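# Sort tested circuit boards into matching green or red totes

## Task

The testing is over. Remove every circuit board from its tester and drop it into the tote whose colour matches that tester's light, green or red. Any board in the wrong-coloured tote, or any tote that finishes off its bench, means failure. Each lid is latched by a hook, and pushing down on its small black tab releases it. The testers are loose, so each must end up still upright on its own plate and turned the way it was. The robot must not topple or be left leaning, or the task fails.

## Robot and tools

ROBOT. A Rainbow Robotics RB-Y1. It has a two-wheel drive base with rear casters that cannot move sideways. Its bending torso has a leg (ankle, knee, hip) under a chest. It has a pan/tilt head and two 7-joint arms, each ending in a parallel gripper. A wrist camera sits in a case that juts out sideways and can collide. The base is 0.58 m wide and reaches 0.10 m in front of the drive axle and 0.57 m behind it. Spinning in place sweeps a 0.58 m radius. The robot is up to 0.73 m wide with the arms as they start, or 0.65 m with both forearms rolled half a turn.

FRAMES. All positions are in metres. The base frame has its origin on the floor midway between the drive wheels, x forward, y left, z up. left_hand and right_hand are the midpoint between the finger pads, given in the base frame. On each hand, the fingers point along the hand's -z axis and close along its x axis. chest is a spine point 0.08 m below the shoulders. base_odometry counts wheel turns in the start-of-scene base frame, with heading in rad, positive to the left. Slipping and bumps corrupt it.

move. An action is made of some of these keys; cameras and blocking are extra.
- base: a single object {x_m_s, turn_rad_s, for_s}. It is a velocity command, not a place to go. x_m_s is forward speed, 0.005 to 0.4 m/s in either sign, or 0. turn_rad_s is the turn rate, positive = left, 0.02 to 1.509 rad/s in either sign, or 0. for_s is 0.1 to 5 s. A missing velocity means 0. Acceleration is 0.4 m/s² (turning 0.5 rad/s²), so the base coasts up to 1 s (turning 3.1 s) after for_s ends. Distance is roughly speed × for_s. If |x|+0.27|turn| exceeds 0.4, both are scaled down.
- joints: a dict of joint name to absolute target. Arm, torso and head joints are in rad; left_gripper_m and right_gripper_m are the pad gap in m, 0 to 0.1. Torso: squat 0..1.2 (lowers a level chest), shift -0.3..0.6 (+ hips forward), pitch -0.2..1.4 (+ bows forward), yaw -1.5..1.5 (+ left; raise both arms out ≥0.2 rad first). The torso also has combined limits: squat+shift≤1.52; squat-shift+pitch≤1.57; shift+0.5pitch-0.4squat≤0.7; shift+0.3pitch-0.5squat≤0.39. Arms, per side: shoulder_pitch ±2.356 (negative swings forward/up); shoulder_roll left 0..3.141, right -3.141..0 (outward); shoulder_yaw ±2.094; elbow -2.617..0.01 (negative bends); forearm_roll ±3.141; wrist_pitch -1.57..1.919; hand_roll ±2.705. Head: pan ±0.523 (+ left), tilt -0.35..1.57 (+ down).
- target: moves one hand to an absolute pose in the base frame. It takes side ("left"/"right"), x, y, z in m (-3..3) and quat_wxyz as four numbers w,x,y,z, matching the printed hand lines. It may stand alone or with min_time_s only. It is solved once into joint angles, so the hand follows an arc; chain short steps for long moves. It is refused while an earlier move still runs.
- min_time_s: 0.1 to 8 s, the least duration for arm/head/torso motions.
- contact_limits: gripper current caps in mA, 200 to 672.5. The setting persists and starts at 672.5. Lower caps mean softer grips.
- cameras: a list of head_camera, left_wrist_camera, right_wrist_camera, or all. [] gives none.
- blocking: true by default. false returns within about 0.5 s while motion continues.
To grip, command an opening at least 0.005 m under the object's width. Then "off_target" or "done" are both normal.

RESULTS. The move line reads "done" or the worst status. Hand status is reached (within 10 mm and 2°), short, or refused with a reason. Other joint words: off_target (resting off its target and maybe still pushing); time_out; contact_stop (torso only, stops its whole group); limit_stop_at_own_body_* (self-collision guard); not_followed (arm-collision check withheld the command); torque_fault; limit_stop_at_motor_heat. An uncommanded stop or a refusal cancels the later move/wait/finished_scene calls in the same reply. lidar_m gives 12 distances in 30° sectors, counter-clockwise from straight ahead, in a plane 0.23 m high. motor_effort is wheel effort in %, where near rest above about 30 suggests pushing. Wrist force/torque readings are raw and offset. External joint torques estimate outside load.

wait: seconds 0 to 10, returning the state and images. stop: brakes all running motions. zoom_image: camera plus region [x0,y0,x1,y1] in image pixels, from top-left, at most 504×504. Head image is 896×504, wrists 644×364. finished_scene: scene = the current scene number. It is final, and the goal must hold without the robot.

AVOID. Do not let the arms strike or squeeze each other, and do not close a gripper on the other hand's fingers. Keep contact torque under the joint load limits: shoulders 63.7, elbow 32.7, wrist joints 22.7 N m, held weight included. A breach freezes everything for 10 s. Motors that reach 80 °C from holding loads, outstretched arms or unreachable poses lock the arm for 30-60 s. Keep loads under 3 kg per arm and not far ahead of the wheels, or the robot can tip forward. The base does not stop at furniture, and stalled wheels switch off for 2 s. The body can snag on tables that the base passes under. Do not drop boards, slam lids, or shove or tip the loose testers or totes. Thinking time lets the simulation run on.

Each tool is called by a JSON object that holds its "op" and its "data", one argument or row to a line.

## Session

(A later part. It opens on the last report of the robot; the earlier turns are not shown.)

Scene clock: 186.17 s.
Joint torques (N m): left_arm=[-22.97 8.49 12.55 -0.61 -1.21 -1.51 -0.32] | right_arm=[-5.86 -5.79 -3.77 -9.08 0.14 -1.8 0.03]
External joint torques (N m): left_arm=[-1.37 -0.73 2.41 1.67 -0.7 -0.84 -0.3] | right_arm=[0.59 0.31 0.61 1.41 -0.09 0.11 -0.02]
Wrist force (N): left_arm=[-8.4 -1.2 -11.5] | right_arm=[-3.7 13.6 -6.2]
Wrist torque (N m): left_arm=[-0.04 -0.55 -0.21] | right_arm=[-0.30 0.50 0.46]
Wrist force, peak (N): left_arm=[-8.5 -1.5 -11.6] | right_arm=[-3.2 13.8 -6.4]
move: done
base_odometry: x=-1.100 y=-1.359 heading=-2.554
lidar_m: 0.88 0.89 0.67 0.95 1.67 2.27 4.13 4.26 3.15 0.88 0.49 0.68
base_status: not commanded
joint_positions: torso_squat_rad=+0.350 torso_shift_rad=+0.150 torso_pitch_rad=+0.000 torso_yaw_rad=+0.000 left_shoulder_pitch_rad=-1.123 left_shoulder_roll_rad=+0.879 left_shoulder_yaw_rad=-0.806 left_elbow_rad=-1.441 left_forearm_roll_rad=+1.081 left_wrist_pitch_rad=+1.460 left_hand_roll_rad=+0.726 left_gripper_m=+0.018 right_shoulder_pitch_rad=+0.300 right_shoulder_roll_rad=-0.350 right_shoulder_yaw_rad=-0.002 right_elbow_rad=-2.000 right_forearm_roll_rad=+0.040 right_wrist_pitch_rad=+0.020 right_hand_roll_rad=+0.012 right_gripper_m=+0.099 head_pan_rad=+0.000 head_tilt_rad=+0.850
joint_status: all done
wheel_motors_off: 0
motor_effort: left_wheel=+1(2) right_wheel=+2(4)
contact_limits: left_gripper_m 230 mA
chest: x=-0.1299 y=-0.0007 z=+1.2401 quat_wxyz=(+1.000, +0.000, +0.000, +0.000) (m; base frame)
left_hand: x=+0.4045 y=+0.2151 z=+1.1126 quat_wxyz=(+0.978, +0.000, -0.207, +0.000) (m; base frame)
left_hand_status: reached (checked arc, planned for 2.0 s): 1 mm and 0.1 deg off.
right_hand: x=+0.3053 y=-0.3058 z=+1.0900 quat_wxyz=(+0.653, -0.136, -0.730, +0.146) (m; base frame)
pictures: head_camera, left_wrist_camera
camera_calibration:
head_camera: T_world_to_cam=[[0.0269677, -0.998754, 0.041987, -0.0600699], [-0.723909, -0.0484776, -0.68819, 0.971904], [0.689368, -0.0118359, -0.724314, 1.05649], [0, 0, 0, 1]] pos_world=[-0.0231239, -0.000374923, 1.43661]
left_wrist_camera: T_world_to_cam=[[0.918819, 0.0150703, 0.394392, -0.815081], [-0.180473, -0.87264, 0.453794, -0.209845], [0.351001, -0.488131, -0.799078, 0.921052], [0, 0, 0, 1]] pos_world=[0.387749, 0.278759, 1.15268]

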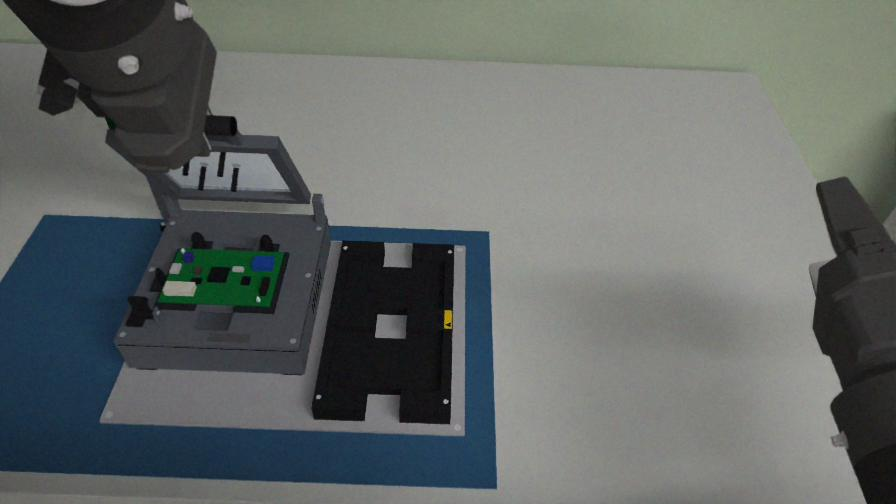

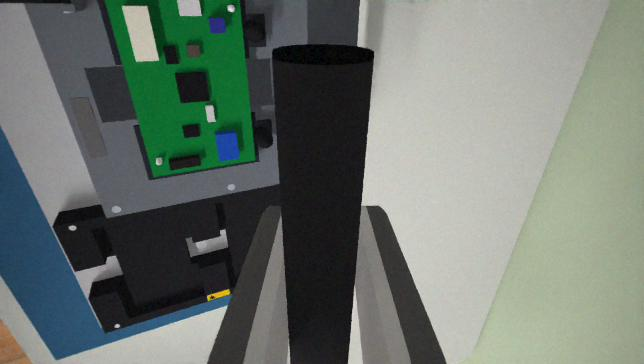

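Excellent; steady tester. Continue.

{"op": "move", "data": {
  "target": {"side":"left","x":0.445,"y":0.215,"z":1.125,"quat_wxyz":[0.961,0,-0.276,0]},
  "min_time_s": 2,
  "cameras": ["head_camera"]
}}

{"op": "move", "data": {
  "target": {"side":"left","x":0.488,"y":0.215,"z":1.128,"quat_wxyz":[0.937,0,-0.35,0]},
  "min_time_s": 2,
  "cameras": ["head_camera"]
}}

{"op": "move", "data": {
  "target": {"side":"left","x":0.52,"y":0.215,"z":1.125,"quat_wxyz":[0.906,0,-0.423,0]},
  "min_time_s": 2,
  "cameras": ["head_camera"]
}}

Scene clock: 194.40 s.
Joint torques (N m): left_arm=[-19.59 6.89 7.21 0.38 -1.51 -2.23 -0.28] | right_arm=[-5.91 -5.98 -4.17 -9.15 0.18 -1.74 0.03]
External joint torques (N m): left_arm=[2.75 -2.45 -2.82 2.9 -0.88 -1.37 -0.26] | right_arm=[0.55 0.12 0.21 1.35 -0.06 0.17 -0.02]
Wrist force (N): left_arm=[-8.3 -0.3 5.2] | right_arm=[-3.4 13.5 -6.3]
Wrist torque (N m): left_arm=[-0.10 0.11 -0.20] | right_arm=[-0.30 0.53 0.47]
Wrist force, peak (N): left_arm=[-8.6 -1.2 -11.7] | right_arm=[-3.5 13.8 -6.6]
move: done
base_odometry: x=-1.100 y=-1.359 heading=-2.554
lidar_m: 0.89 0.90 0.67 0.94 1.66 2.28 4.13 4.26 3.15 0.87 0.49 0.69
base_status: not commanded
joint_positions: torso_squat_rad=+0.350 torso_shift_rad=+0.150 torso_pitch_rad=+0.000 torso_yaw_rad=+0.000 left_shoulder_pitch_rad=-1.140 left_shoulder_roll_rad=+0.847 left_shoulder_yaw_rad=-0.808 left_elbow_rad=-1.366 left_forearm_roll_rad=+0.981 left_wrist_pitch_rad=+1.334 left_hand_roll_rad=+0.705 left_gripper_m=+0.021 right_shoulder_pitch_rad=+0.300 right_shoulder_roll_rad=-0.350 right_shoulder_yaw_rad=-0.002 right_elbow_rad=-2.000 right_forearm_roll_rad=+0.040 right_wrist_pitch_rad=+0.020 right_hand_roll_rad=+0.012 right_gripper_m=+0.099 head_pan_rad=+0.000 head_tilt_rad=+0.850
joint_status: all done
wheel_motors_off: 0
motor_effort: left_wheel=+2(3) right_wheel=+3(4)
contact_limits: left_gripper_m 230 mA
chest: x=-0.1300 y=-0.0008 z=+1.2401 quat_wxyz=(+1.000, +0.000, +0.000, +0.000) (m; base frame)
left_hand: x=+0.4445 y=+0.2150 z=+1.1258 quat_wxyz=(+0.961, +0.000, -0.277, +0.000) (m; base frame)
left_hand_status: reached (checked arc, planned for 2.0 s): 1 mm and 0.1 deg off.
right_hand: x=+0.3052 y=-0.3059 z=+1.0901 quat_wxyz=(+0.653, -0.136, -0.730, +0.146) (m; base frame)
pictures: head_camera
camera_calibration:
head_camera: T_world_to_cam=[[0.026959, -0.998754, 0.0419927, -0.0601727], [-0.723761, -0.0484777, -0.688346, 0.971981], [0.689524, -0.0118356, -0.724166, 1.05642], [0, 0, 0, 1]] pos_world=[-0.0233242, -0.000474922, 1.43661]

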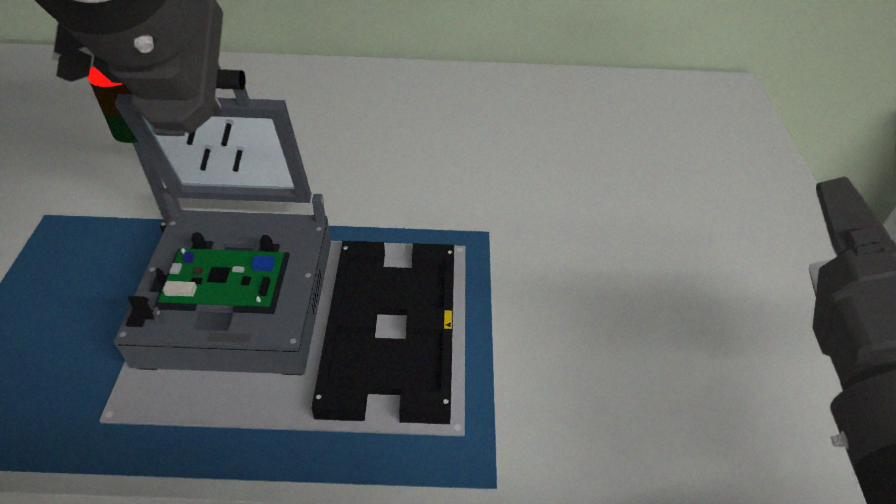

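Scene clock: 196.73 s.
Joint torques (N m): left_arm=[-9.69 1.7 0.46 1.01 0.85 -0.22 -0.21] | right_arm=[-6.02 -5.91 -3.87 -9.04 0.2 -1.86 0.11]
External joint torques (N m): left_arm=[13.53 -7.78 -9.25 3.94 1.58 0.84 -0.17] | right_arm=[0.45 0.19 0.51 1.46 -0.04 0.05 0.06]
Wrist force (N): left_arm=[7.5 2.5 19.4] | right_arm=[-3.3 13.3 -6.4]
Wrist torque (N m): left_arm=[-0.07 0.17 -0.24] | right_arm=[-0.28 0.54 0.47]
Wrist force, peak (N): left_arm=[3.6 0.4 23.7] | right_arm=[-3.5 13.9 -6.3]
move: done
base_odometry: x=-1.100 y=-1.359 heading=-2.554
lidar_m: 0.88 0.90 0.67 0.95 1.66 2.28 4.12 4.26 3.14 0.87 0.49 0.67
base_status: not commanded
joint_positions: torso_squat_rad=+0.350 torso_shift_rad=+0.149 torso_pitch_rad=-0.001 torso_yaw_rad=+0.000 left_shoulder_pitch_rad=-1.143 left_shoulder_roll_rad=+0.793 left_shoulder_yaw_rad=-0.819 left_elbow_rad=-1.255 left_forearm_roll_rad=+0.856 left_wrist_pitch_rad=+1.155 left_hand_roll_rad=+0.693 left_gripper_m=+0.032 right_shoulder_pitch_rad=+0.300 right_shoulder_roll_rad=-0.350 right_shoulder_yaw_rad=-0.002 right_elbow_rad=-2.000 right_forearm_roll_rad=+0.040 right_wrist_pitch_rad=+0.020 right_hand_roll_rad=+0.012 right_gripper_m=+0.099 head_pan_rad=+0.000 head_tilt_rad=+0.850
joint_status: all done
wheel_motors_off: 0
motor_effort: left_wheel=+1(2) right_wheel=+3(4)
contact_limits: left_gripper_m 230 mA
chest: x=-0.1305 y=-0.0008 z=+1.2401 quat_wxyz=(+1.000, +0.001, -0.001, +0.000) (m; base frame)
left_hand: x=+0.4885 y=+0.2151 z=+1.1317 quat_wxyz=(+0.936, +0.000, -0.353, +0.000) (m; base frame)
left_hand_status: reached (checked arc, planned for 2.0 s): 4 mm and 0.4 deg off.
right_hand: x=+0.3049 y=-0.3059 z=+1.0904 quat_wxyz=(+0.653, -0.136, -0.731, +0.146) (m; base frame)
pictures: head_camera
camera_calibration:
head_camera: T_world_to_cam=[[0.0269861, -0.998761, 0.0418006, -0.0598843], [-0.723174, -0.0483749, -0.68897, 0.972528], [0.690139, -0.0116365, -0.723584, 1.05609], [0, 0, 0, 1]] pos_world=[-0.0239254, -0.000474968, 1.43672]

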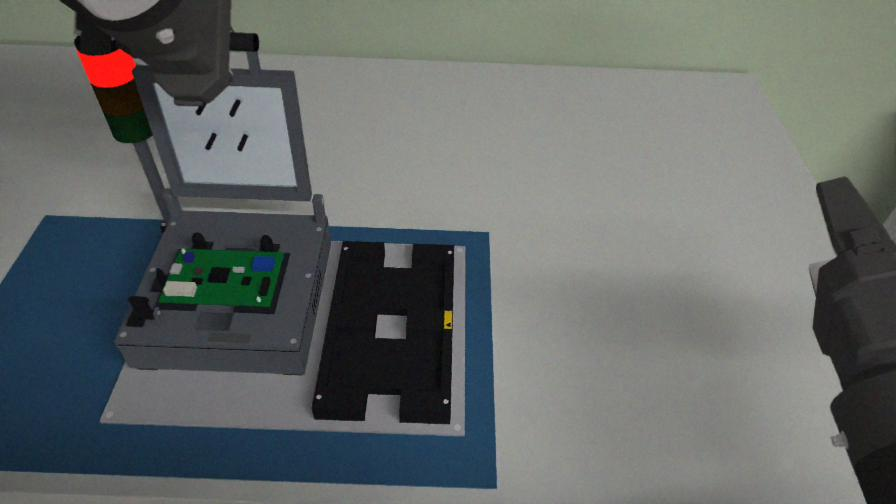

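Scene clock: 199.07 s.
Joint torques (N m): left_arm=[-10.41 3.12 2 0.62 0.87 0.06 0.63] | right_arm=[-5.84 -5.75 -3.76 -9.09 0.1 -1.84 -0.01]
External joint torques (N m): left_arm=[13.26 -6.4 -7.47 3.89 1.68 1.23 0.68] | right_arm=[0.63 0.35 0.61 1.4 -0.13 0.07 -0.06]
Wrist force (N): left_arm=[7.5 1.3 12.6] | right_arm=[-3.3 13.3 -6.4]
Wrist torque (N m): left_arm=[0.00 -0.02 -0.39] | right_arm=[-0.28 0.54 0.48]
Wrist force, peak (N): left_arm=[17.0 1.3 28.5] | right_arm=[-3.2 13.8 -6.6]
move: done
base_odometry: x=-1.100 y=-1.359 heading=-2.554
lidar_m: 0.89 0.89 0.67 0.95 1.67 2.27 4.13 4.25 3.14 0.87 0.49 0.68
base_status: not commanded
joint_positions: torso_squat_rad=+0.350 torso_shift_rad=+0.150 torso_pitch_rad=-0.001 torso_yaw_rad=+0.000 left_shoulder_pitch_rad=-1.115 left_shoulder_roll_rad=+0.749 left_shoulder_yaw_rad=-0.840 left_elbow_rad=-1.185 left_forearm_roll_rad=+0.706 left_wrist_pitch_rad=+0.963 left_hand_roll_rad=+0.744 left_gripper_m=+0.036 right_shoulder_pitch_rad=+0.300 right_shoulder_roll_rad=-0.350 right_shoulder_yaw_rad=-0.002 right_elbow_rad=-2.000 right_forearm_roll_rad=+0.040 right_wrist_pitch_rad=+0.020 right_hand_roll_rad=+0.012 right_gripper_m=+0.099 head_pan_rad=+0.000 head_tilt_rad=+0.850
joint_status: all done
wheel_motors_off: 0
motor_effort: left_wheel=+2(3) right_wheel=+2(4)
contact_limits: left_gripper_m 230 mA
chest: x=-0.1303 y=-0.0008 z=+1.2401 quat_wxyz=(+1.000, +0.001, +0.000, +0.000) (m; base frame)
left_hand: x=+0.5210 y=+0.2149 z=+1.1277 quat_wxyz=(+0.905, +0.000, -0.425, +0.000) (m; base frame)
left_hand_status: reached (checked arc, planned for 2.0 s): 3 mm and 0.3 deg off.
right_hand: x=+0.3050 y=-0.3059 z=+1.0903 quat_wxyz=(+0.653, -0.136, -0.731, +0.146) (m; base frame)
pictures: head_camera
camera_calibration:
head_camera: T_world_to_cam=[[0.0269293, -0.99876, 0.0418655, -0.0599844], [-0.723372, -0.0483752, -0.688762, 0.972369], [0.689933, -0.0117365, -0.723778, 1.05622], [0, 0, 0, 1]] pos_world=[-0.0237249, -0.000475132, 1.43671]

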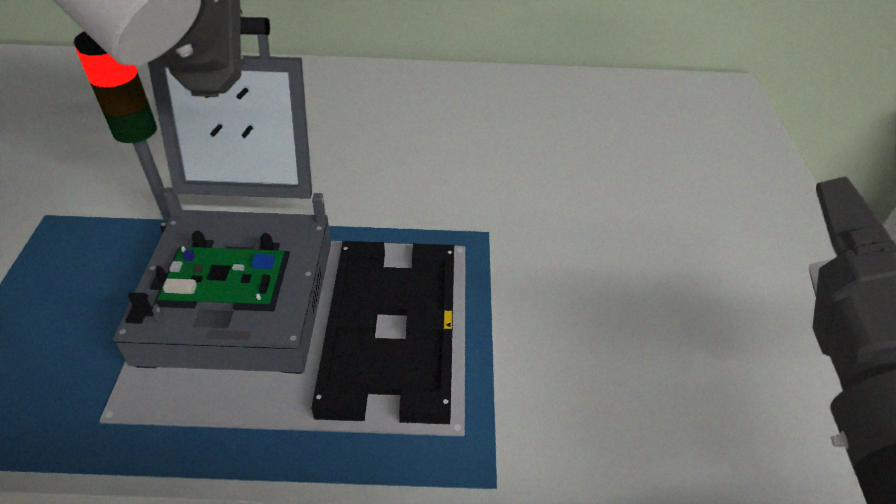

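{"op": "move", "data": {
  "joints": {"left_gripper_m":0.05},
  "contact_limits": {"left_gripper_m":300},
  "cameras": ["head_camera"]
}}

{"op": "move", "data": {
  "target": {"side":"left","x":0.482,"y":0.215,"z":1.16,"quat_wxyz":[0.906,0,-0.423,0]},
  "min_time_s": 2,
  "cameras": ["head_camera"]
}}

{"op": "move", "data": {
  "target": {"side":"left","x":0.43,"y":0.215,"z":1.2,"quat_wxyz":[0.906,0,-0.423,0]},
  "min_time_s": 2,
  "cameras": ["head_camera"]
}}

Scene clock: 207.97 s.
Joint torques (N m): left_arm=[-17.36 6.31 5.96 -0.59 -0.18 -0.52 0.46] | right_arm=[-5.88 -5.92 -4.02 -9.13 0.11 -1.81 0.04]
External joint torques (N m): left_arm=[6.29 -3.21 -3.5 2.69 0.63 0.64 0.5] | right_arm=[0.58 0.18 0.35 1.37 -0.13 0.1 -0.01]
Wrist force (N): left_arm=[-3.8 -0.3 2.9] | right_arm=[-3.5 13.5 -6.2]
Wrist torque (N m): left_arm=[-0.03 -0.56 -0.18] | right_arm=[-0.31 0.53 0.47]
Wrist force, peak (N): left_arm=[7.8 1.5 13.0] | right_arm=[-3.7 13.9 -6.3]
move: done
base_odometry: x=-1.100 y=-1.359 heading=-2.554
lidar_m: 0.89 0.89 0.67 0.94 1.66 2.28 4.12 4.25 3.15 0.87 0.49 0.69
base_status: not commanded
joint_positions: torso_squat_rad=+0.350 torso_shift_rad=+0.150 torso_pitch_rad=-0.001 torso_yaw_rad=+0.000 left_shoulder_pitch_rad=-1.113 left_shoulder_roll_rad=+0.749 left_shoulder_yaw_rad=-0.841 left_elbow_rad=-1.185 left_forearm_roll_rad=+0.706 left_wrist_pitch_rad=+0.963 left_hand_roll_rad=+0.744 left_gripper_m=+0.050 right_shoulder_pitch_rad=+0.300 right_shoulder_roll_rad=-0.350 right_shoulder_yaw_rad=-0.002 right_elbow_rad=-2.000 right_forearm_roll_rad=+0.040 right_wrist_pitch_rad=+0.020 right_hand_roll_rad=+0.012 right_gripper_m=+0.099 head_pan_rad=+0.000 head_tilt_rad=+0.850
joint_status: all done
wheel_motors_off: 0
motor_effort: left_wheel=+0(2) right_wheel=+3(4)
contact_limits: left_gripper_m 300 mA
chest: x=-0.1301 y=-0.0008 z=+1.2401 quat_wxyz=(+1.000, +0.001, +0.000, +0.000) (m; base frame)
left_hand: x=+0.5206 y=+0.2149 z=+1.1260 quat_wxyz=(+0.906, +0.000, -0.424, +0.000) (m; base frame)
right_hand: x=+0.3051 y=-0.3059 z=+1.0902 quat_wxyz=(+0.653, -0.136, -0.731, +0.146) (m; base frame)
pictures: head_camera
camera_calibration:
head_camera: T_world_to_cam=[[0.0269409, -0.99876, 0.0418576, -0.059974], [-0.723567, -0.0483748, -0.688557, 0.972146], [0.689729, -0.0117364, -0.723973, 1.05629], [0, 0, 0, 1]] pos_world=[-0.0235246, -0.000475133, 1.43661]

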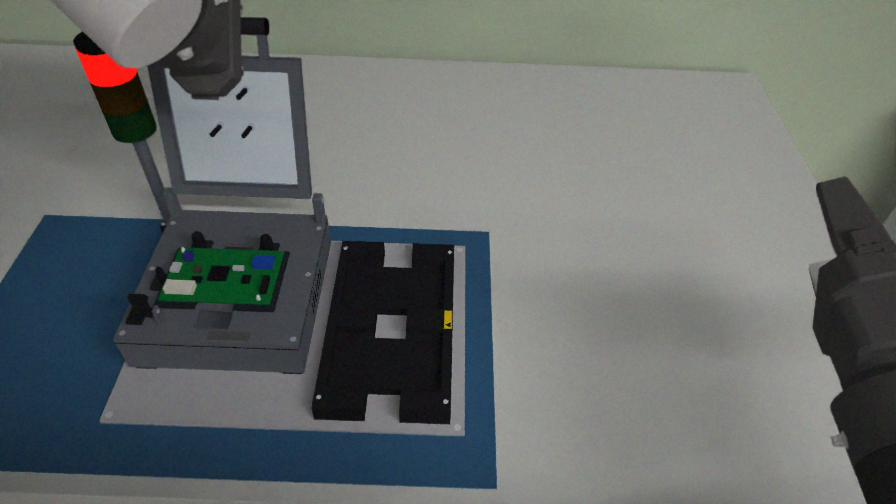

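Scene clock: 210.30 s.
Joint torques (N m): left_arm=[-19.55 10.06 11.66 -3.03 -0.52 -0.71 0.37] | right_arm=[-5.86 -5.93 -4.03 -8.96 0.03 -1.89 0.05]
External joint torques (N m): left_arm=[2.41 0.64 0.97 -0.52 0.47 0.33 0.41] | right_arm=[0.59 0.18 0.35 1.53 -0.21 0.02 0]
Wrist force (N): left_arm=[-6.5 -0.2 -7.1] | right_arm=[-3.7 13.6 -6.5]
Wrist torque (N m): left_arm=[0.00 -0.71 -0.19] | right_arm=[-0.30 0.50 0.46]
Wrist force, peak (N): left_arm=[-9.5 -5.2 -1.1] | right_arm=[-3.6 13.8 -6.5]
move: done
base_odometry: x=-1.100 y=-1.359 heading=-2.554
lidar_m: 0.89 0.90 0.67 0.94 1.66 2.29 4.13 4.25 3.14 0.87 0.49 0.68
base_status: not commanded
joint_positions: torso_squat_rad=+0.350 torso_shift_rad=+0.150 torso_pitch_rad=+0.000 torso_yaw_rad=+0.000 left_shoulder_pitch_rad=-1.088 left_shoulder_roll_rad=+0.886 left_shoulder_yaw_rad=-0.820 left_elbow_rad=-1.475 left_forearm_roll_rad=+0.724 left_wrist_pitch_rad=+1.113 left_hand_roll_rad=+0.852 left_gripper_m=+0.050 right_shoulder_pitch_rad=+0.300 right_shoulder_roll_rad=-0.350 right_shoulder_yaw_rad=-0.002 right_elbow_rad=-2.000 right_forearm_roll_rad=+0.040 right_wrist_pitch_rad=+0.020 right_hand_roll_rad=+0.012 right_gripper_m=+0.099 head_pan_rad=+0.000 head_tilt_rad=+0.850
joint_status: all done
wheel_motors_off: 0
motor_effort: left_wheel=+0(2) right_wheel=+3(5)
contact_limits: left_gripper_m 300 mA
chest: x=-0.1299 y=-0.0008 z=+1.2401 quat_wxyz=(+1.000, +0.000, +0.000, +0.000) (m; base frame)
left_hand: x=+0.4823 y=+0.2148 z=+1.1598 quat_wxyz=(+0.906, +0.000, -0.423, +0.000) (m; base frame)
left_hand_status: reached (checked arc, planned for 2.0 s): 0 mm and 0.0 deg off.
right_hand: x=+0.3053 y=-0.3059 z=+1.0900 quat_wxyz=(+0.653, -0.136, -0.730, +0.146) (m; base frame)
pictures: head_camera
camera_calibration:
head_camera: T_world_to_cam=[[0.0268899, -0.998759, 0.0419186, -0.0600737], [-0.723862, -0.048375, -0.688247, 0.971982], [0.689421, -0.0118364, -0.724264, 1.05642], [0, 0, 0, 1]] pos_world=[-0.0231239, -0.000475298, 1.43661]

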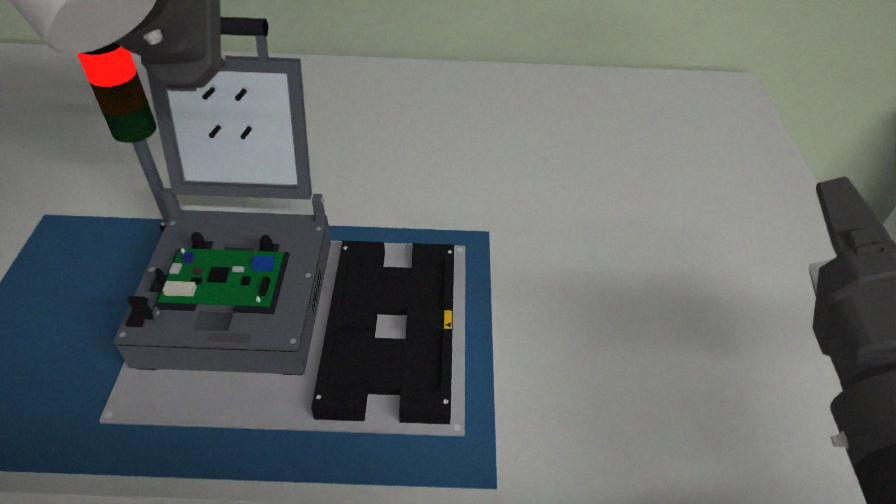

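Scene clock: 212.63 s.
Joint torques (N m): left_arm=[-17.51 9.64 12.2 -1.74 -0.61 -0.65 0.42] | right_arm=[-5.9 -5.82 -4.08 -9.13 0.16 -1.81 0.01]
External joint torques (N m): left_arm=[2.17 0.52 1.04 -0.4 0.55 0.26 0.46] | right_arm=[0.56 0.28 0.29 1.36 -0.08 0.1 -0.04]
Wrist force (N): left_arm=[-6.5 0.3 -7.3] | right_arm=[-3.6 13.5 -6.3]
Wrist torque (N m): left_arm=[-0.10 -0.68 -0.17] | right_arm=[-0.28 0.53 0.46]
Wrist force, peak (N): left_arm=[-6.6 0.1 -7.6] | right_arm=[-3.6 13.8 -6.5]
move: done
base_odometry: x=-1.100 y=-1.359 heading=-2.554
lidar_m: 0.89 0.89 0.67 0.95 1.65 2.28 4.13 4.25 3.14 0.88 0.49 0.68
base_status: not commanded
joint_positions: torso_squat_rad=+0.350 torso_shift_rad=+0.150 torso_pitch_rad=+0.000 torso_yaw_rad=+0.000 left_shoulder_pitch_rad=-1.078 left_shoulder_roll_rad=+1.037 left_shoulder_yaw_rad=-0.777 left_elbow_rad=-1.775 left_forearm_roll_rad=+0.784 left_wrist_pitch_rad=+1.271 left_hand_roll_rad=+0.964 left_gripper_m=+0.050 right_shoulder_pitch_rad=+0.300 right_shoulder_roll_rad=-0.350 right_shoulder_yaw_rad=-0.002 right_elbow_rad=-2.000 right_forearm_roll_rad=+0.040 right_wrist_pitch_rad=+0.020 right_hand_roll_rad=+0.012 right_gripper_m=+0.099 head_pan_rad=+0.000 head_tilt_rad=+0.850
joint_status: all done
wheel_motors_off: 0
motor_effort: left_wheel=+1(1) right_wheel=+4(5)
contact_limits: left_gripper_m 300 mA
chest: x=-0.1299 y=-0.0008 z=+1.2401 quat_wxyz=(+1.000, +0.000, +0.000, +0.000) (m; base frame)
left_hand: x=+0.4301 y=+0.2148 z=+1.2001 quat_wxyz=(+0.906, +0.000, -0.423, +0.000) (m; base frame)
left_hand_status: reached (checked arc, planned for 2.0 s): 0 mm and 0.0 deg off.
right_hand: x=+0.3053 y=-0.3059 z=+1.0900 quat_wxyz=(+0.653, -0.136, -0.730, +0.146) (m; base frame)
pictures: head_camera
camera_calibration:
head_camera: T_world_to_cam=[[0.0268949, -0.998759, 0.0419188, -0.0600738], [-0.723912, -0.0483778, -0.688194, 0.971904], [0.689368, -0.0118366, -0.724315, 1.05649], [0, 0, 0, 1]] pos_world=[-0.0231238, -0.000475288, 1.43661]

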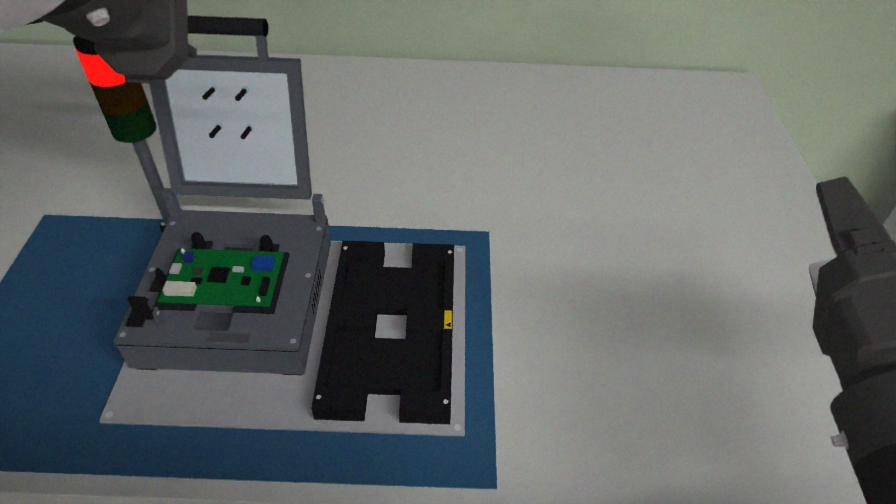

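{"op": "move", "data": {
  "target": {"side":"left","x":0.38,"y":0.24,"z":1.13,"quat_wxyz":[1,0,0,0]},
  "min_time_s": 2.5,
  "cameras": ["left_wrist_camera"]
}}

{"op": "zoom_image", "data": {
  "camera": "left_wrist_camera",
  "region": [200, 20, 500, 280]
}}

Scene clock: 219.77 s.
Joint torques (N m): left_arm=[-22.97 7.85 5.69 -1.04 0.14 0.14 -0.03] | right_arm=[-5.74 -5.97 -3.77 -8.99 0.18 -1.82 0.07]
External joint torques (N m): left_arm=[0.99 -1.52 -1.26 1.13 0.12 0.23 -0.03] | right_arm=[0.72 0.13 0.61 1.5 -0.05 0.09 0.02]
Wrist force (N): left_arm=[-1.9 0.0 -9.0] | right_arm=[-3.3 13.5 -6.2]
Wrist torque (N m): left_arm=[-0.08 -0.43 -0.20] | right_arm=[-0.29 0.55 0.48]
Wrist force, peak (N): left_arm=[-5.5 -0.2 -8.7] | right_arm=[-3.6 13.7 -6.6]
move: done
base_odometry: x=-1.100 y=-1.359 heading=-2.554
lidar_m: 0.89 0.89 0.67 0.94 1.67 2.28 4.13 4.25 3.15 0.87 0.49 0.68
base_status: not commanded
joint_positions: torso_squat_rad=+0.350 torso_shift_rad=+0.150 torso_pitch_rad=+0.000 torso_yaw_rad=+0.000 left_shoulder_pitch_rad=-1.377 left_shoulder_roll_rad=+0.736 left_shoulder_yaw_rad=-0.882 left_elbow_rad=-0.842 left_forearm_roll_rad=+1.344 left_wrist_pitch_rad=+1.759 left_hand_roll_rad=+0.386 left_gripper_m=+0.050 right_shoulder_pitch_rad=+0.300 right_shoulder_roll_rad=-0.350 right_shoulder_yaw_rad=-0.002 right_elbow_rad=-2.000 right_forearm_roll_rad=+0.040 right_wrist_pitch_rad=+0.020 right_hand_roll_rad=+0.012 right_gripper_m=+0.099 head_pan_rad=+0.000 head_tilt_rad=+0.850
joint_status: all done
wheel_motors_off: 0
motor_effort: left_wheel=+0(2) right_wheel=+4(5)
contact_limits: left_gripper_m 300 mA
chest: x=-0.1299 y=-0.0008 z=+1.2401 quat_wxyz=(+1.000, +0.000, +0.000, +0.000) (m; base frame)
left_hand: x=+0.3797 y=+0.2400 z=+1.1302 quat_wxyz=(+1.000, +0.000, -0.002, +0.000) (m; base frame)
left_hand_status: reached (checked arc, planned for 2.5 s): 0 mm and 0.2 deg off.
right_hand: x=+0.3053 y=-0.3059 z=+1.0900 quat_wxyz=(+0.653, -0.136, -0.730, +0.146) (m; base frame)
pictures: left_wrist_camera
camera_calibration:
left_wrist_camera: T_world_to_cam=[[0.99983, 0.0158353, -0.00939591, -0.374192], [0.0184075, -0.872182, 0.488836, -0.315884], [-0.00045405, -0.488926, -0.872325, 1.17244], [0, 0, 0, 1]] pos_world=[0.380476, 0.303653, 1.17365]

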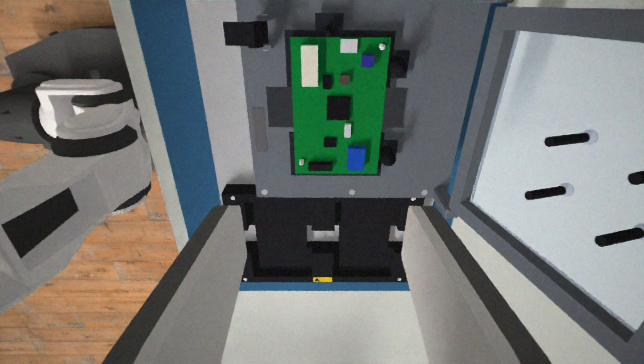

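Scaled by 1.680 from the camera's 644x364 image, which has a finer 920x520 frame.

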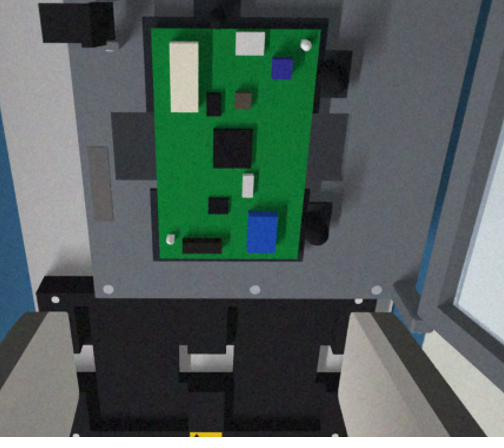

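{"op": "move", "data": {
  "joints": {"left_gripper_m":0.086},
  "contact_limits": {"left_gripper_m":600},
  "cameras": []
}}

{"op": "move", "data": {
  "target": {"side":"left","x":0.392,"y":0.233,"z":1.0,"quat_wxyz":[1,0,0,0]},
  "min_time_s": 2.5,
  "cameras": ["left_wrist_camera"]
}}

{"op": "move", "data": {
  "target": {"side":"left","x":0.392,"y":0.233,"z":0.953,"quat_wxyz":[1,0,0,0]},
  "min_time_s": 2,
  "cameras": ["left_wrist_camera","head_camera"]
}}

Scene clock: 228.50 s.
Joint torques (N m): left_arm=[-23.24 7.89 5.49 -1.01 0.23 0.09 -0.06] | right_arm=[-6.04 -5.89 -3.84 -9.11 0.18 -1.9 0.02]
External joint torques (N m): left_arm=[0.72 -1.48 -1.46 1.15 0.22 0.19 -0.06] | right_arm=[0.41 0.21 0.54 1.38 -0.06 0.01 -0.03]
Wrist force (N): left_arm=[-1.7 -0.1 -9.3] | right_arm=[-3.5 13.6 -6.3]
Wrist torque (N m): left_arm=[-0.05 -0.40 -0.20] | right_arm=[-0.29 0.53 0.47]
Wrist force, peak (N): left_arm=[-2.1 0.2 -9.6] | right_arm=[-3.6 13.9 -6.4]
move: done
base_odometry: x=-1.100 y=-1.359 heading=-2.554
lidar_m: 0.89 0.90 0.67 0.95 1.67 2.28 4.13 4.25 3.14 0.88 0.49 0.68
base_status: not commanded
joint_positions: torso_squat_rad=+0.350 torso_shift_rad=+0.150 torso_pitch_rad=+0.000 torso_yaw_rad=+0.000 left_shoulder_pitch_rad=-1.377 left_shoulder_roll_rad=+0.736 left_shoulder_yaw_rad=-0.882 left_elbow_rad=-0.842 left_forearm_roll_rad=+1.344 left_wrist_pitch_rad=+1.759 left_hand_roll_rad=+0.386 left_gripper_m=+0.086 right_shoulder_pitch_rad=+0.300 right_shoulder_roll_rad=-0.350 right_shoulder_yaw_rad=-0.002 right_elbow_rad=-2.000 right_forearm_roll_rad=+0.040 right_wrist_pitch_rad=+0.020 right_hand_roll_rad=+0.012 right_gripper_m=+0.099 head_pan_rad=+0.000 head_tilt_rad=+0.850
joint_status: all done
wheel_motors_off: 0
motor_effort: left_wheel=-1(2) right_wheel=+3(4)
contact_limits: left_gripper_m 600 mA
chest: x=-0.1299 y=-0.0008 z=+1.2401 quat_wxyz=(+1.000, +0.000, +0.000, +0.000) (m; base frame)
left_hand: x=+0.3797 y=+0.2400 z=+1.1302 quat_wxyz=(+1.000, +0.000, -0.002, +0.000) (m; base frame)
right_hand: x=+0.3053 y=-0.3059 z=+1.0900 quat_wxyz=(+0.653, -0.136, -0.730, +0.146) (m; base frame)
pictures: none
No camera images: "cameras" was empty.

Scene clock: 231.33 s.
Joint torques (N m): left_arm=[-21.99 7.29 3.65 -1.23 0.06 -0.43 -0.29] | right_arm=[-5.68 -5.73 -3.83 -9.02 0.22 -1.81 0]
External joint torques (N m): left_arm=[2.45 -2.04 -1.37 1.29 0.05 -0.33 -0.29] | right_arm=[0.77 0.37 0.54 1.47 -0.02 0.1 -0.06]
Wrist force (N): left_arm=[-1.7 0.1 -9.4] | right_arm=[-3.7 13.3 -6.4]
Wrist torque (N m): left_arm=[-0.07 -0.41 -0.20] | right_arm=[-0.28 0.51 0.47]
Wrist force, peak (N): left_arm=[-1.9 0.3 -9.9] | right_arm=[-3.3 13.7 -6.5]
move: done
base_odometry: x=-1.100 y=-1.359 heading=-2.554
lidar_m: 0.89 0.89 0.67 0.95 1.67 2.28 4.12 4.26 3.15 0.87 0.50 0.68
base_status: not commanded
joint_positions: torso_squat_rad=+0.350 torso_shift_rad=+0.150 torso_pitch_rad=+0.000 torso_yaw_rad=+0.000 left_shoulder_pitch_rad=-1.240 left_shoulder_roll_rad=+0.540 left_shoulder_yaw_rad=-0.942 left_elbow_rad=-0.574 left_forearm_roll_rad=+1.265 left_wrist_pitch_rad=+1.479 left_hand_roll_rad=+0.262 left_gripper_m=+0.086 right_shoulder_pitch_rad=+0.300 right_shoulder_roll_rad=-0.350 right_shoulder_yaw_rad=-0.002 right_elbow_rad=-2.000 right_forearm_roll_rad=+0.040 right_wrist_pitch_rad=+0.020 right_hand_roll_rad=+0.012 right_gripper_m=+0.099 head_pan_rad=+0.000 head_tilt_rad=+0.850
joint_status: all done
wheel_motors_off: 0
motor_effort: left_wheel=+1(2) right_wheel=+3(5)
contact_limits: left_gripper_m 600 mA
chest: x=-0.1299 y=-0.0008 z=+1.2401 quat_wxyz=(+1.000, +0.000, +0.000, +0.000) (m; base frame)
left_hand: x=+0.3916 y=+0.2330 z=+1.0004 quat_wxyz=(+1.000, +0.000, -0.003, +0.000) (m; base frame)
left_hand_status: reached (checked arc, planned for 2.5 s): 1 mm and 0.4 deg off.
right_hand: x=+0.3053 y=-0.3059 z=+1.0900 quat_wxyz=(+0.653, -0.136, -0.730, +0.146) (m; base frame)
pictures: left_wrist_camera
camera_calibration:
left_wrist_camera: T_world_to_cam=[[0.999855, 0.0159139, -0.00612502, -0.39047], [0.0168779, -0.872402, 0.488497, -0.257735], [0.00243043, -0.488529, -0.872544, 1.05478], [0, 0, 0, 1]] pos_world=[0.392199, 0.296657, 1.04385]

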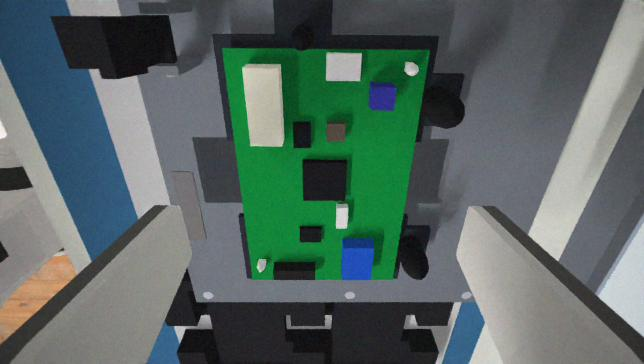

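Scene clock: 233.67 s.
Joint torques (N m): left_arm=[-21.95 7.11 1.47 -1.26 0 -0.48 -0.19] | right_arm=[-6.15 -5.71 -3.85 -9.03 0.12 -1.8 0.05]
External joint torques (N m): left_arm=[2.47 -1.85 -1.32 1.14 -0.01 -0.35 -0.19] | right_arm=[0.3 0.39 0.53 1.46 -0.11 0.11 -0.01]
Wrist force (N): left_arm=[-1.7 0.4 -9.2] | right_arm=[-3.5 13.5 -6.2]
Wrist torque (N m): left_arm=[-0.10 -0.41 -0.22] | right_arm=[-0.29 0.53 0.47]
Wrist force, peak (N): left_arm=[-1.8 0.2 -9.8] | right_arm=[-3.4 13.8 -6.3]
move: done
base_odometry: x=-1.100 y=-1.359 heading=-2.554
lidar_m: 0.89 0.89 0.67 0.95 1.67 2.28 4.13 4.25 3.15 0.87 0.50 0.67
base_status: not commanded
joint_positions: torso_squat_rad=+0.350 torso_shift_rad=+0.150 torso_pitch_rad=+0.000 torso_yaw_rad=+0.000 left_shoulder_pitch_rad=-1.234 left_shoulder_roll_rad=+0.404 left_shoulder_yaw_rad=-0.948 left_elbow_rad=-0.304 left_forearm_roll_rad=+1.254 left_wrist_pitch_rad=+1.343 left_hand_roll_rad=+0.130 left_gripper_m=+0.086 right_shoulder_pitch_rad=+0.300 right_shoulder_roll_rad=-0.350 right_shoulder_yaw_rad=-0.002 right_elbow_rad=-2.000 right_forearm_roll_rad=+0.040 right_wrist_pitch_rad=+0.020 right_hand_roll_rad=+0.012 right_gripper_m=+0.099 head_pan_rad=+0.000 head_tilt_rad=+0.850
joint_status: all done
wheel_motors_off: 0
motor_effort: left_wheel=-1(2) right_wheel=+4(5)
contact_limits: left_gripper_m 600 mA
chest: x=-0.1299 y=-0.0008 z=+1.2401 quat_wxyz=(+1.000, +0.000, +0.000, +0.000) (m; base frame)
left_hand: x=+0.3913 y=+0.2330 z=+0.9534 quat_wxyz=(+1.000, +0.000, -0.008, +0.000) (m; base frame)
left_hand_status: reached (checked arc, planned for 2.0 s): 1 mm and 0.9 deg off.
right_hand: x=+0.3053 y=-0.3059 z=+1.0900 quat_wxyz=(+0.653, -0.136, -0.730, +0.146) (m; base frame)
pictures: head_camera, left_wrist_camera
camera_calibration:
head_camera: T_world_to_cam=[[0.0269677, -0.998754, 0.041987, -0.0600699], [-0.723909, -0.0484776, -0.68819, 0.971904], [0.689368, -0.0118359, -0.724314, 1.05649], [0, 0, 0, 1]] pos_world=[-0.0231239, -0.000374923, 1.43661]
left_wrist_camera: T_world_to_cam=[[0.999865, 0.0159672, 0.00399708, -0.400141], [0.0119859, -0.872732, 0.488053, -0.232313], [0.0112812, -0.487939, -0.872805, 1.01041], [0, 0, 0, 1]] pos_world=[0.391472, 0.296662, 0.996874]

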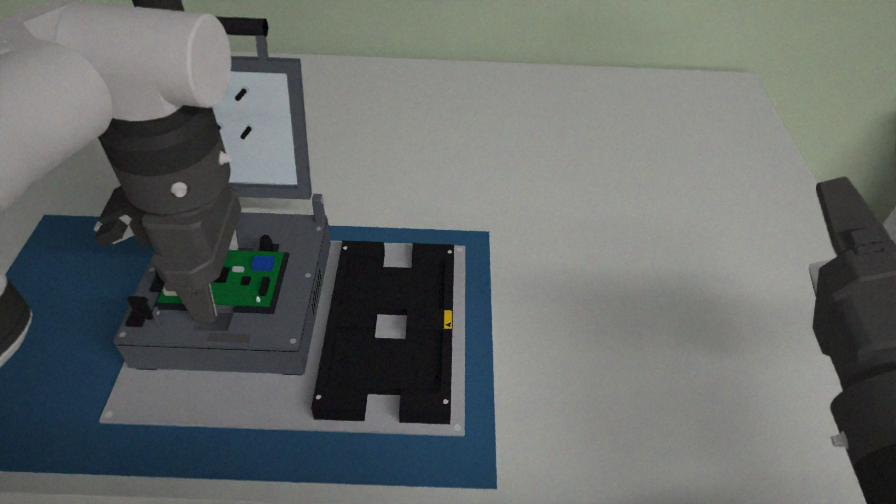

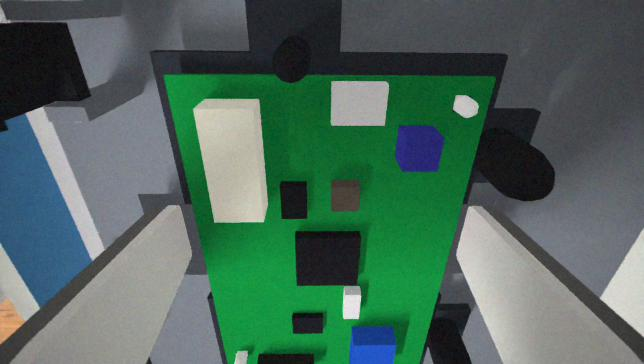

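{"op": "move", "data": {
  "target": {"side":"left","x":0.33,"y":0.233,"z":1.03,"quat_wxyz":[1,0,0,0]},
  "cameras": []
}}

{"op": "move", "data": {
  "joints": {"torso_shift_rad":0.23},
  "cameras": []
}}

{"op": "move", "data": {
  "target": {"side":"left","x":0.392,"y":0.233,"z":0.975,"quat_wxyz":[1,0,0,0]},
  "min_time_s": 2,
  "cameras": []
}}

{"op": "move", "data": {
  "target": {"side":"left","x":0.392,"y":0.233,"z":0.945,"quat_wxyz":[1,0,0,0]},
  "min_time_s": 2,
  "cameras": ["left_wrist_camera","head_camera"]
}}

Scene clock: 247.87 s.
Joint torques (N m): left_arm=[-19.82 8.64 10.08 -2.83 0.27 -0.07 -0.16] | right_arm=[-5.64 -5.95 -4.04 -9.03 0.16 -1.88 -0.03]
External joint torques (N m): left_arm=[1.6 -0.77 0.91 -0.24 0.25 0.01 -0.16] | right_arm=[0.81 0.16 0.34 1.46 -0.08 0.03 -0.08]
Wrist force (N): left_arm=[-1.8 1.0 -9.4] | right_arm=[-3.4 13.5 -6.2]
Wrist torque (N m): left_arm=[-0.17 -0.40 -0.21] | right_arm=[-0.32 0.51 0.48]
Wrist force, peak (N): left_arm=[3.9 -25.9 -12.9] | right_arm=[-2.9 14.2 -6.3]
move: done
base_odometry: x=-1.100 y=-1.359 heading=-2.554
lidar_m: 0.89 0.90 0.67 0.95 1.67 2.28 4.13 4.27 3.16 0.87 0.49 0.67
base_status: not commanded
joint_positions: torso_squat_rad=+0.350 torso_shift_rad=+0.150 torso_pitch_rad=+0.000 torso_yaw_rad=+0.000 left_shoulder_pitch_rad=-1.054 left_shoulder_roll_rad=+0.822 left_shoulder_yaw_rad=-0.860 left_elbow_rad=-1.278 left_forearm_roll_rad=+1.280 left_wrist_pitch_rad=+1.633 left_hand_roll_rad=+0.608 left_gripper_m=+0.086 right_shoulder_pitch_rad=+0.300 right_shoulder_roll_rad=-0.350 right_shoulder_yaw_rad=-0.002 right_elbow_rad=-2.000 right_forearm_roll_rad=+0.040 right_wrist_pitch_rad=+0.020 right_hand_roll_rad=+0.012 right_gripper_m=+0.099 head_pan_rad=+0.000 head_tilt_rad=+0.850
joint_status: all done
wheel_motors_off: 0
motor_effort: left_wheel=-3(14) right_wheel=+5(7)
contact_limits: left_gripper_m 600 mA
chest: x=-0.1298 y=-0.0007 z=+1.2401 quat_wxyz=(+1.000, +0.000, +0.000, +0.000) (m; base frame)
left_hand: x=+0.3300 y=+0.2330 z=+1.0300 quat_wxyz=(+1.000, +0.000, +0.001, +0.000) (m; base frame)
left_hand_status: reached (checked arc, planned for 1.3 s): 0 mm and 0.1 deg off.
right_hand: x=+0.3054 y=-0.3059 z=+1.0899 quat_wxyz=(+0.653, -0.136, -0.730, +0.146) (m; base frame)
pictures: none
No camera images: "cameras" was empty.

Scene clock: 249.23 s.
Joint torques (N m): left_arm=[-19.52 8.86 10.07 -2.69 0.26 -0.23 -0.17] | right_arm=[-5.73 -5.85 -3.87 -9.1 0.09 -1.8 0.12]
External joint torques (N m): left_arm=[1.91 -0.54 0.9 -0.1 0.24 -0.16 -0.17] | right_arm=[0.72 0.25 0.51 1.4 -0.14 0.11 0.07]
Wrist force (N): left_arm=[-1.9 0.6 -9.8] | right_arm=[-3.5 13.4 -6.1]
Wrist torque (N m): left_arm=[-0.12 -0.39 -0.23] | right_arm=[-0.28 0.55 0.47]
Wrist force, peak (N): left_arm=[-1.5 0.4 -10.0] | right_arm=[-3.3 13.8 -6.3]
move: done
base_odometry: x=-1.100 y=-1.359 heading=-2.554
lidar_m: 0.89 0.90 0.68 0.95 1.66 2.27 4.13 4.26 3.15 0.87 0.49 0.69
base_status: not commanded
joint_positions: torso_squat_rad=+0.350 torso_shift_rad=+0.230 torso_pitch_rad=+0.000 torso_yaw_rad=+0.000 left_shoulder_pitch_rad=-1.054 left_shoulder_roll_rad=+0.822 left_shoulder_yaw_rad=-0.860 left_elbow_rad=-1.278 left_forearm_roll_rad=+1.280 left_wrist_pitch_rad=+1.633 left_hand_roll_rad=+0.608 left_gripper_m=+0.086 right_shoulder_pitch_rad=+0.300 right_shoulder_roll_rad=-0.350 right_shoulder_yaw_rad=-0.002 right_elbow_rad=-2.000 right_forearm_roll_rad=+0.040 right_wrist_pitch_rad=+0.020 right_hand_roll_rad=+0.012 right_gripper_m=+0.099 head_pan_rad=+0.000 head_tilt_rad=+0.850
joint_status: all done
wheel_motors_off: 0
motor_effort: left_wheel=-4(6) right_wheel=+4(5)
contact_limits: left_gripper_m 600 mA
chest: x=-0.0781 y=-0.0007 z=+1.2302 quat_wxyz=(+1.000, +0.000, +0.000, +0.000) (m; base frame)
left_hand: x=+0.3817 y=+0.2330 z=+1.0201 quat_wxyz=(+1.000, +0.000, +0.001, +0.000) (m; base frame)
right_hand: x=+0.3571 y=-0.3059 z=+1.0799 quat_wxyz=(+0.653, -0.136, -0.730, +0.146) (m; base frame)
pictures: none
No camera images: "cameras" was empty.

Scene clock: 251.57 s.
Joint torques (N m): left_arm=[-19.49 7.16 7.22 -1.59 0.06 -0.34 -0.31] | right_arm=[-5.88 -5.75 -3.81 -9.16 0.04 -1.85 -0.04]
External joint torques (N m): left_arm=[2.32 -2.14 -1.29 1.3 0.04 -0.26 -0.31] | right_arm=[0.56 0.36 0.56 1.33 -0.2 0.06 -0.09]
Wrist force (N): left_arm=[-1.9 0.4 -9.9] | right_arm=[-3.6 13.3 -6.3]
Wrist torque (N m): left_arm=[-0.09 -0.43 -0.20] | right_arm=[-0.27 0.53 0.45]
Wrist force, peak (N): left_arm=[-1.6 0.6 -10.0] | right_arm=[-3.5 13.8 -6.2]
move: done
base_odometry: x=-1.100 y=-1.359 heading=-2.554
lidar_m: 0.89 0.91 0.67 0.95 1.67 2.27 4.13 4.26 3.14 0.88 0.49 0.69
base_status: not commanded
joint_positions: torso_squat_rad=+0.350 torso_shift_rad=+0.230 torso_pitch_rad=+0.000 torso_yaw_rad=+0.000 left_shoulder_pitch_rad=-1.022 left_shoulder_roll_rad=+0.745 left_shoulder_yaw_rad=-0.895 left_elbow_rad=-1.144 left_forearm_roll_rad=+1.227 left_wrist_pitch_rad=+1.534 left_hand_roll_rad=+0.542 left_gripper_m=+0.086 right_shoulder_pitch_rad=+0.300 right_shoulder_roll_rad=-0.350 right_shoulder_yaw_rad=-0.002 right_elbow_rad=-2.000 right_forearm_roll_rad=+0.040 right_wrist_pitch_rad=+0.020 right_hand_roll_rad=+0.012 right_gripper_m=+0.099 head_pan_rad=+0.000 head_tilt_rad=+0.850
joint_status: all done
wheel_motors_off: 0
motor_effort: left_wheel=-3(6) right_wheel=+3(5)
contact_limits: left_gripper_m 600 mA
chest: x=-0.0781 y=-0.0007 z=+1.2302 quat_wxyz=(+1.000, +0.000, +0.000, +0.000) (m; base frame)
left_hand: x=+0.3917 y=+0.2331 z=+0.9755 quat_wxyz=(+1.000, +0.000, -0.001, +0.000) (m; base frame)
left_hand_status: reached (checked arc, planned for 2.0 s): 1 mm and 0.1 deg off.
right_hand: x=+0.3571 y=-0.3059 z=+1.0800 quat_wxyz=(+0.653, -0.136, -0.730, +0.146) (m; base frame)
pictures: none
No camera images: "cameras" was empty.

Scene clock: 253.90 s.
Joint torques (N m): left_arm=[-19.51 7.1 6.61 -1.63 -0.02 -0.48 -0.25] | right_arm=[-6.01 -6.05 -3.97 -9.06 0.1 -1.83 0.04]
External joint torques (N m): left_arm=[2.29 -2.06 -1.45 1.4 -0.04 -0.4 -0.25] | right_arm=[0.43 0.05 0.41 1.43 -0.14 0.08 -0.01]
Wrist force (N): left_arm=[-1.8 0.7 -9.8] | right_arm=[-3.2 13.4 -6.3]
Wrist torque (N m): left_arm=[-0.12 -0.41 -0.17] | right_arm=[-0.30 0.59 0.46]
Wrist force, peak (N): left_arm=[-2.1 0.7 -10.0] | right_arm=[-3.5 13.7 -6.5]
move: done
base_odometry: x=-1.100 y=-1.359 heading=-2.554
lidar_m: 0.88 0.89 0.67 0.95 1.67 2.28 4.13 4.27 3.15 0.87 0.48 0.68
base_status: not commanded
joint_positions: torso_squat_rad=+0.350 torso_shift_rad=+0.230 torso_pitch_rad=+0.000 torso_yaw_rad=+0.000 left_shoulder_pitch_rad=-0.993 left_shoulder_roll_rad=+0.701 left_shoulder_yaw_rad=-0.915 left_elbow_rad=-1.073 left_forearm_roll_rad=+1.200 left_wrist_pitch_rad=+1.470 left_hand_roll_rad=+0.510 left_gripper_m=+0.086 right_shoulder_pitch_rad=+0.300 right_shoulder_roll_rad=-0.350 right_shoulder_yaw_rad=-0.002 right_elbow_rad=-2.000 right_forearm_roll_rad=+0.040 right_wrist_pitch_rad=+0.020 right_hand_roll_rad=+0.012 right_gripper_m=+0.099 head_pan_rad=+0.000 head_tilt_rad=+0.850
joint_status: all done
wheel_motors_off: 0
motor_effort: left_wheel=-4(6) right_wheel=+4(5)
contact_limits: left_gripper_m 600 mA
chest: x=-0.0781 y=-0.0007 z=+1.2302 quat_wxyz=(+1.000, +0.000, +0.000, +0.000) (m; base frame)
left_hand: x=+0.3921 y=+0.2331 z=+0.9454 quat_wxyz=(+1.000, +0.000, -0.001, +0.000) (m; base frame)
left_hand_status: reached (checked arc, planned for 2.0 s): 0 mm and 0.1 deg off.
right_hand: x=+0.3571 y=-0.3059 z=+1.0800 quat_wxyz=(+0.653, -0.136, -0.730, +0.146) (m; base frame)
pictures: head_camera, left_wrist_camera
camera_calibration:
head_camera: T_world_to_cam=[[0.0269744, -0.998754, 0.0419789, -0.0610356], [-0.724053, -0.0484744, -0.688039, 1.00231], [0.689216, -0.0118356, -0.724459, 1.01375], [0, 0, 0, 1]] pos_world=[0.0286763, -0.000374934, 1.42661]
left_wrist_camera: T_world_to_cam=[[0.999815, 0.0156376, -0.0112174, -0.386439], [0.0191248, -0.87236, 0.48849, -0.231679], [-0.00214683, -0.488614, -0.872497, 1.00861], [0, 0, 0, 1]] pos_world=[0.392963, 0.296756, 0.988845]

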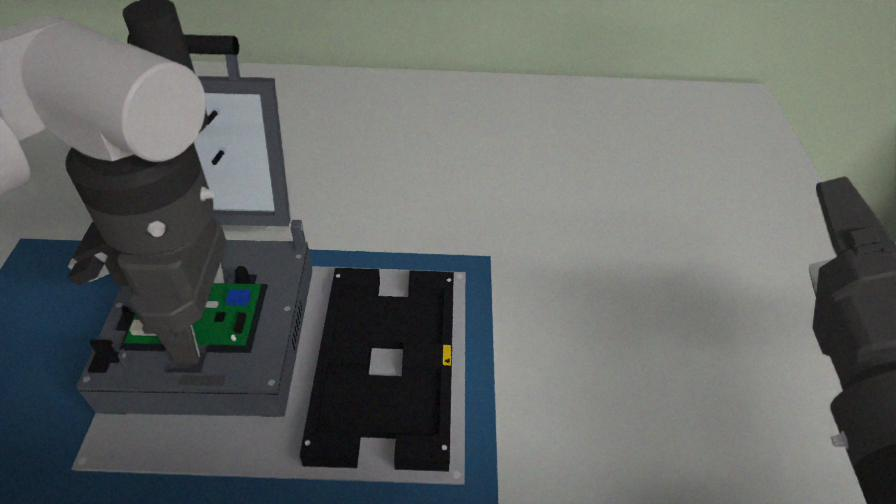

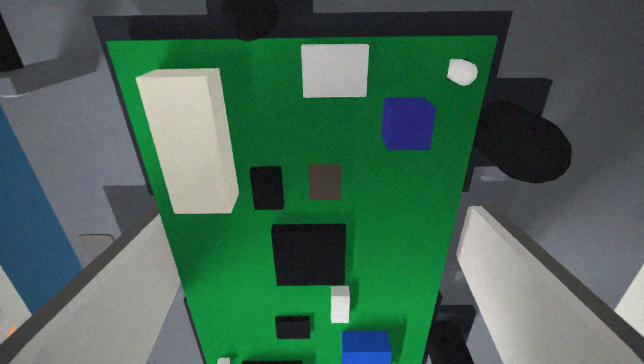

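{"op": "move", "data": {
  "target": {"side":"left","x":0.389,"y":0.233,"z":0.927,"quat_wxyz":[1,0,0,0]},
  "min_time_s": 2,
  "cameras": ["left_wrist_camera","head_camera"]
}}

Scene clock: 267.93 s.
Joint torques (N m): left_arm=[-19.24 6.95 6.5 -1.77 0.05 -0.49 -0.36] | right_arm=[-5.99 -5.83 -3.91 -9 0.08 -1.87 0.02]
External joint torques (N m): left_arm=[2.41 -2.1 -1.35 1.32 0.03 -0.41 -0.36] | right_arm=[0.46 0.28 0.47 1.49 -0.15 0.04 -0.03]
Wrist force (N): left_arm=[-1.7 0.6 -9.6] | right_arm=[-3.5 13.3 -6.2]
Wrist torque (N m): left_arm=[-0.10 -0.41 -0.19] | right_arm=[-0.28 0.53 0.46]
Wrist force, peak (N): left_arm=[-1.6 0.6 -10.1] | right_arm=[-3.6 13.7 -6.5]
move: done
base_odometry: x=-1.100 y=-1.359 heading=-2.554
lidar_m: 0.89 0.89 0.67 0.94 1.67 2.27 4.13 4.27 3.14 0.88 0.49 0.69
base_status: not commanded
joint_positions: torso_squat_rad=+0.350 torso_shift_rad=+0.230 torso_pitch_rad=+0.000 torso_yaw_rad=+0.000 left_shoulder_pitch_rad=-0.969 left_shoulder_roll_rad=+0.681 left_shoulder_yaw_rad=-0.927 left_elbow_rad=-1.049 left_forearm_roll_rad=+1.185 left_wrist_pitch_rad=+1.433 left_hand_roll_rad=+0.500 left_gripper_m=+0.086 right_shoulder_pitch_rad=+0.300 right_shoulder_roll_rad=-0.350 right_shoulder_yaw_rad=-0.002 right_elbow_rad=-2.000 right_forearm_roll_rad=+0.040 right_wrist_pitch_rad=+0.020 right_hand_roll_rad=+0.012 right_gripper_m=+0.099 head_pan_rad=+0.000 head_tilt_rad=+0.850
joint_status: all done
wheel_motors_off: 0
motor_effort: left_wheel=-4(6) right_wheel=+3(5)
contact_limits: left_gripper_m 600 mA
chest: x=-0.0781 y=-0.0007 z=+1.2302 quat_wxyz=(+1.000, +0.000, +0.000, +0.000) (m; base frame)
left_hand: x=+0.3892 y=+0.2331 z=+0.9274 quat_wxyz=(+1.000, +0.000, +0.000, +0.000) (m; base frame)
left_hand_status: reached (checked arc, planned for 2.0 s): 0 mm and 0.0 deg off.
right_hand: x=+0.3571 y=-0.3059 z=+1.0800 quat_wxyz=(+0.653, -0.136, -0.730, +0.146) (m; base frame)
pictures: head_camera, left_wrist_camera
camera_calibration:
head_camera: T_world_to_cam=[[0.0269744, -0.998754, 0.0419789, -0.0610356], [-0.724053, -0.0484744, -0.688039, 1.00231], [0.689216, -0.0118356, -0.724459, 1.01375], [0, 0, 0, 1]] pos_world=[0.0286763, -0.000374934, 1.42661]
left_wrist_camera: T_world_to_cam=[[0.99981, 0.0156198, -0.0116664, -0.383295], [0.0193289, -0.872294, 0.4886, -0.223037], [-0.00254467, -0.488733, -0.87243, 0.993019], [0, 0, 0, 1]] pos_world=[0.39006, 0.296755, 0.970844]

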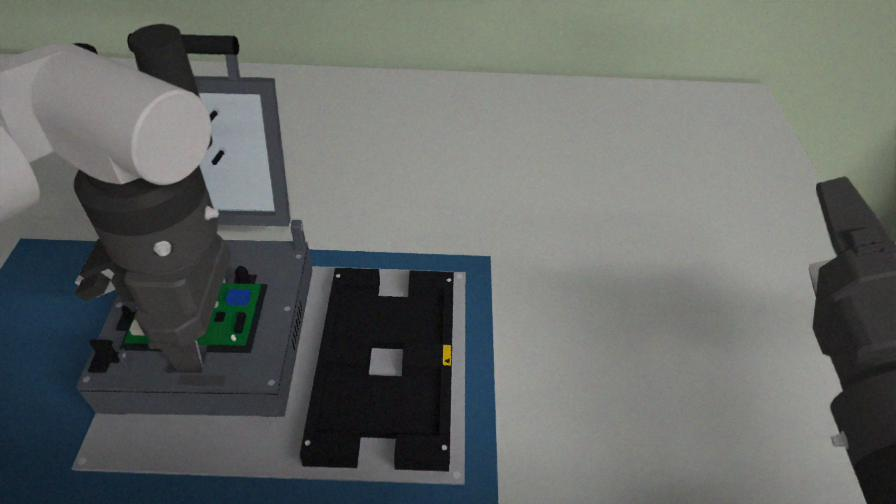

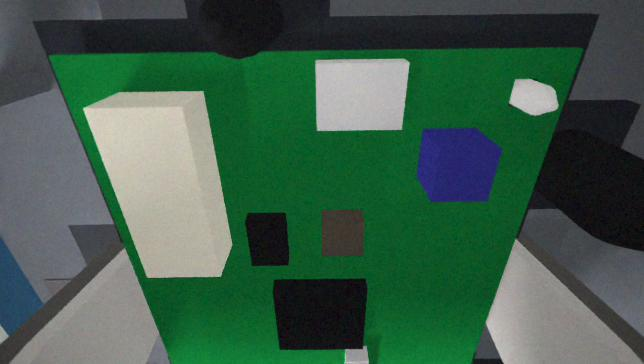

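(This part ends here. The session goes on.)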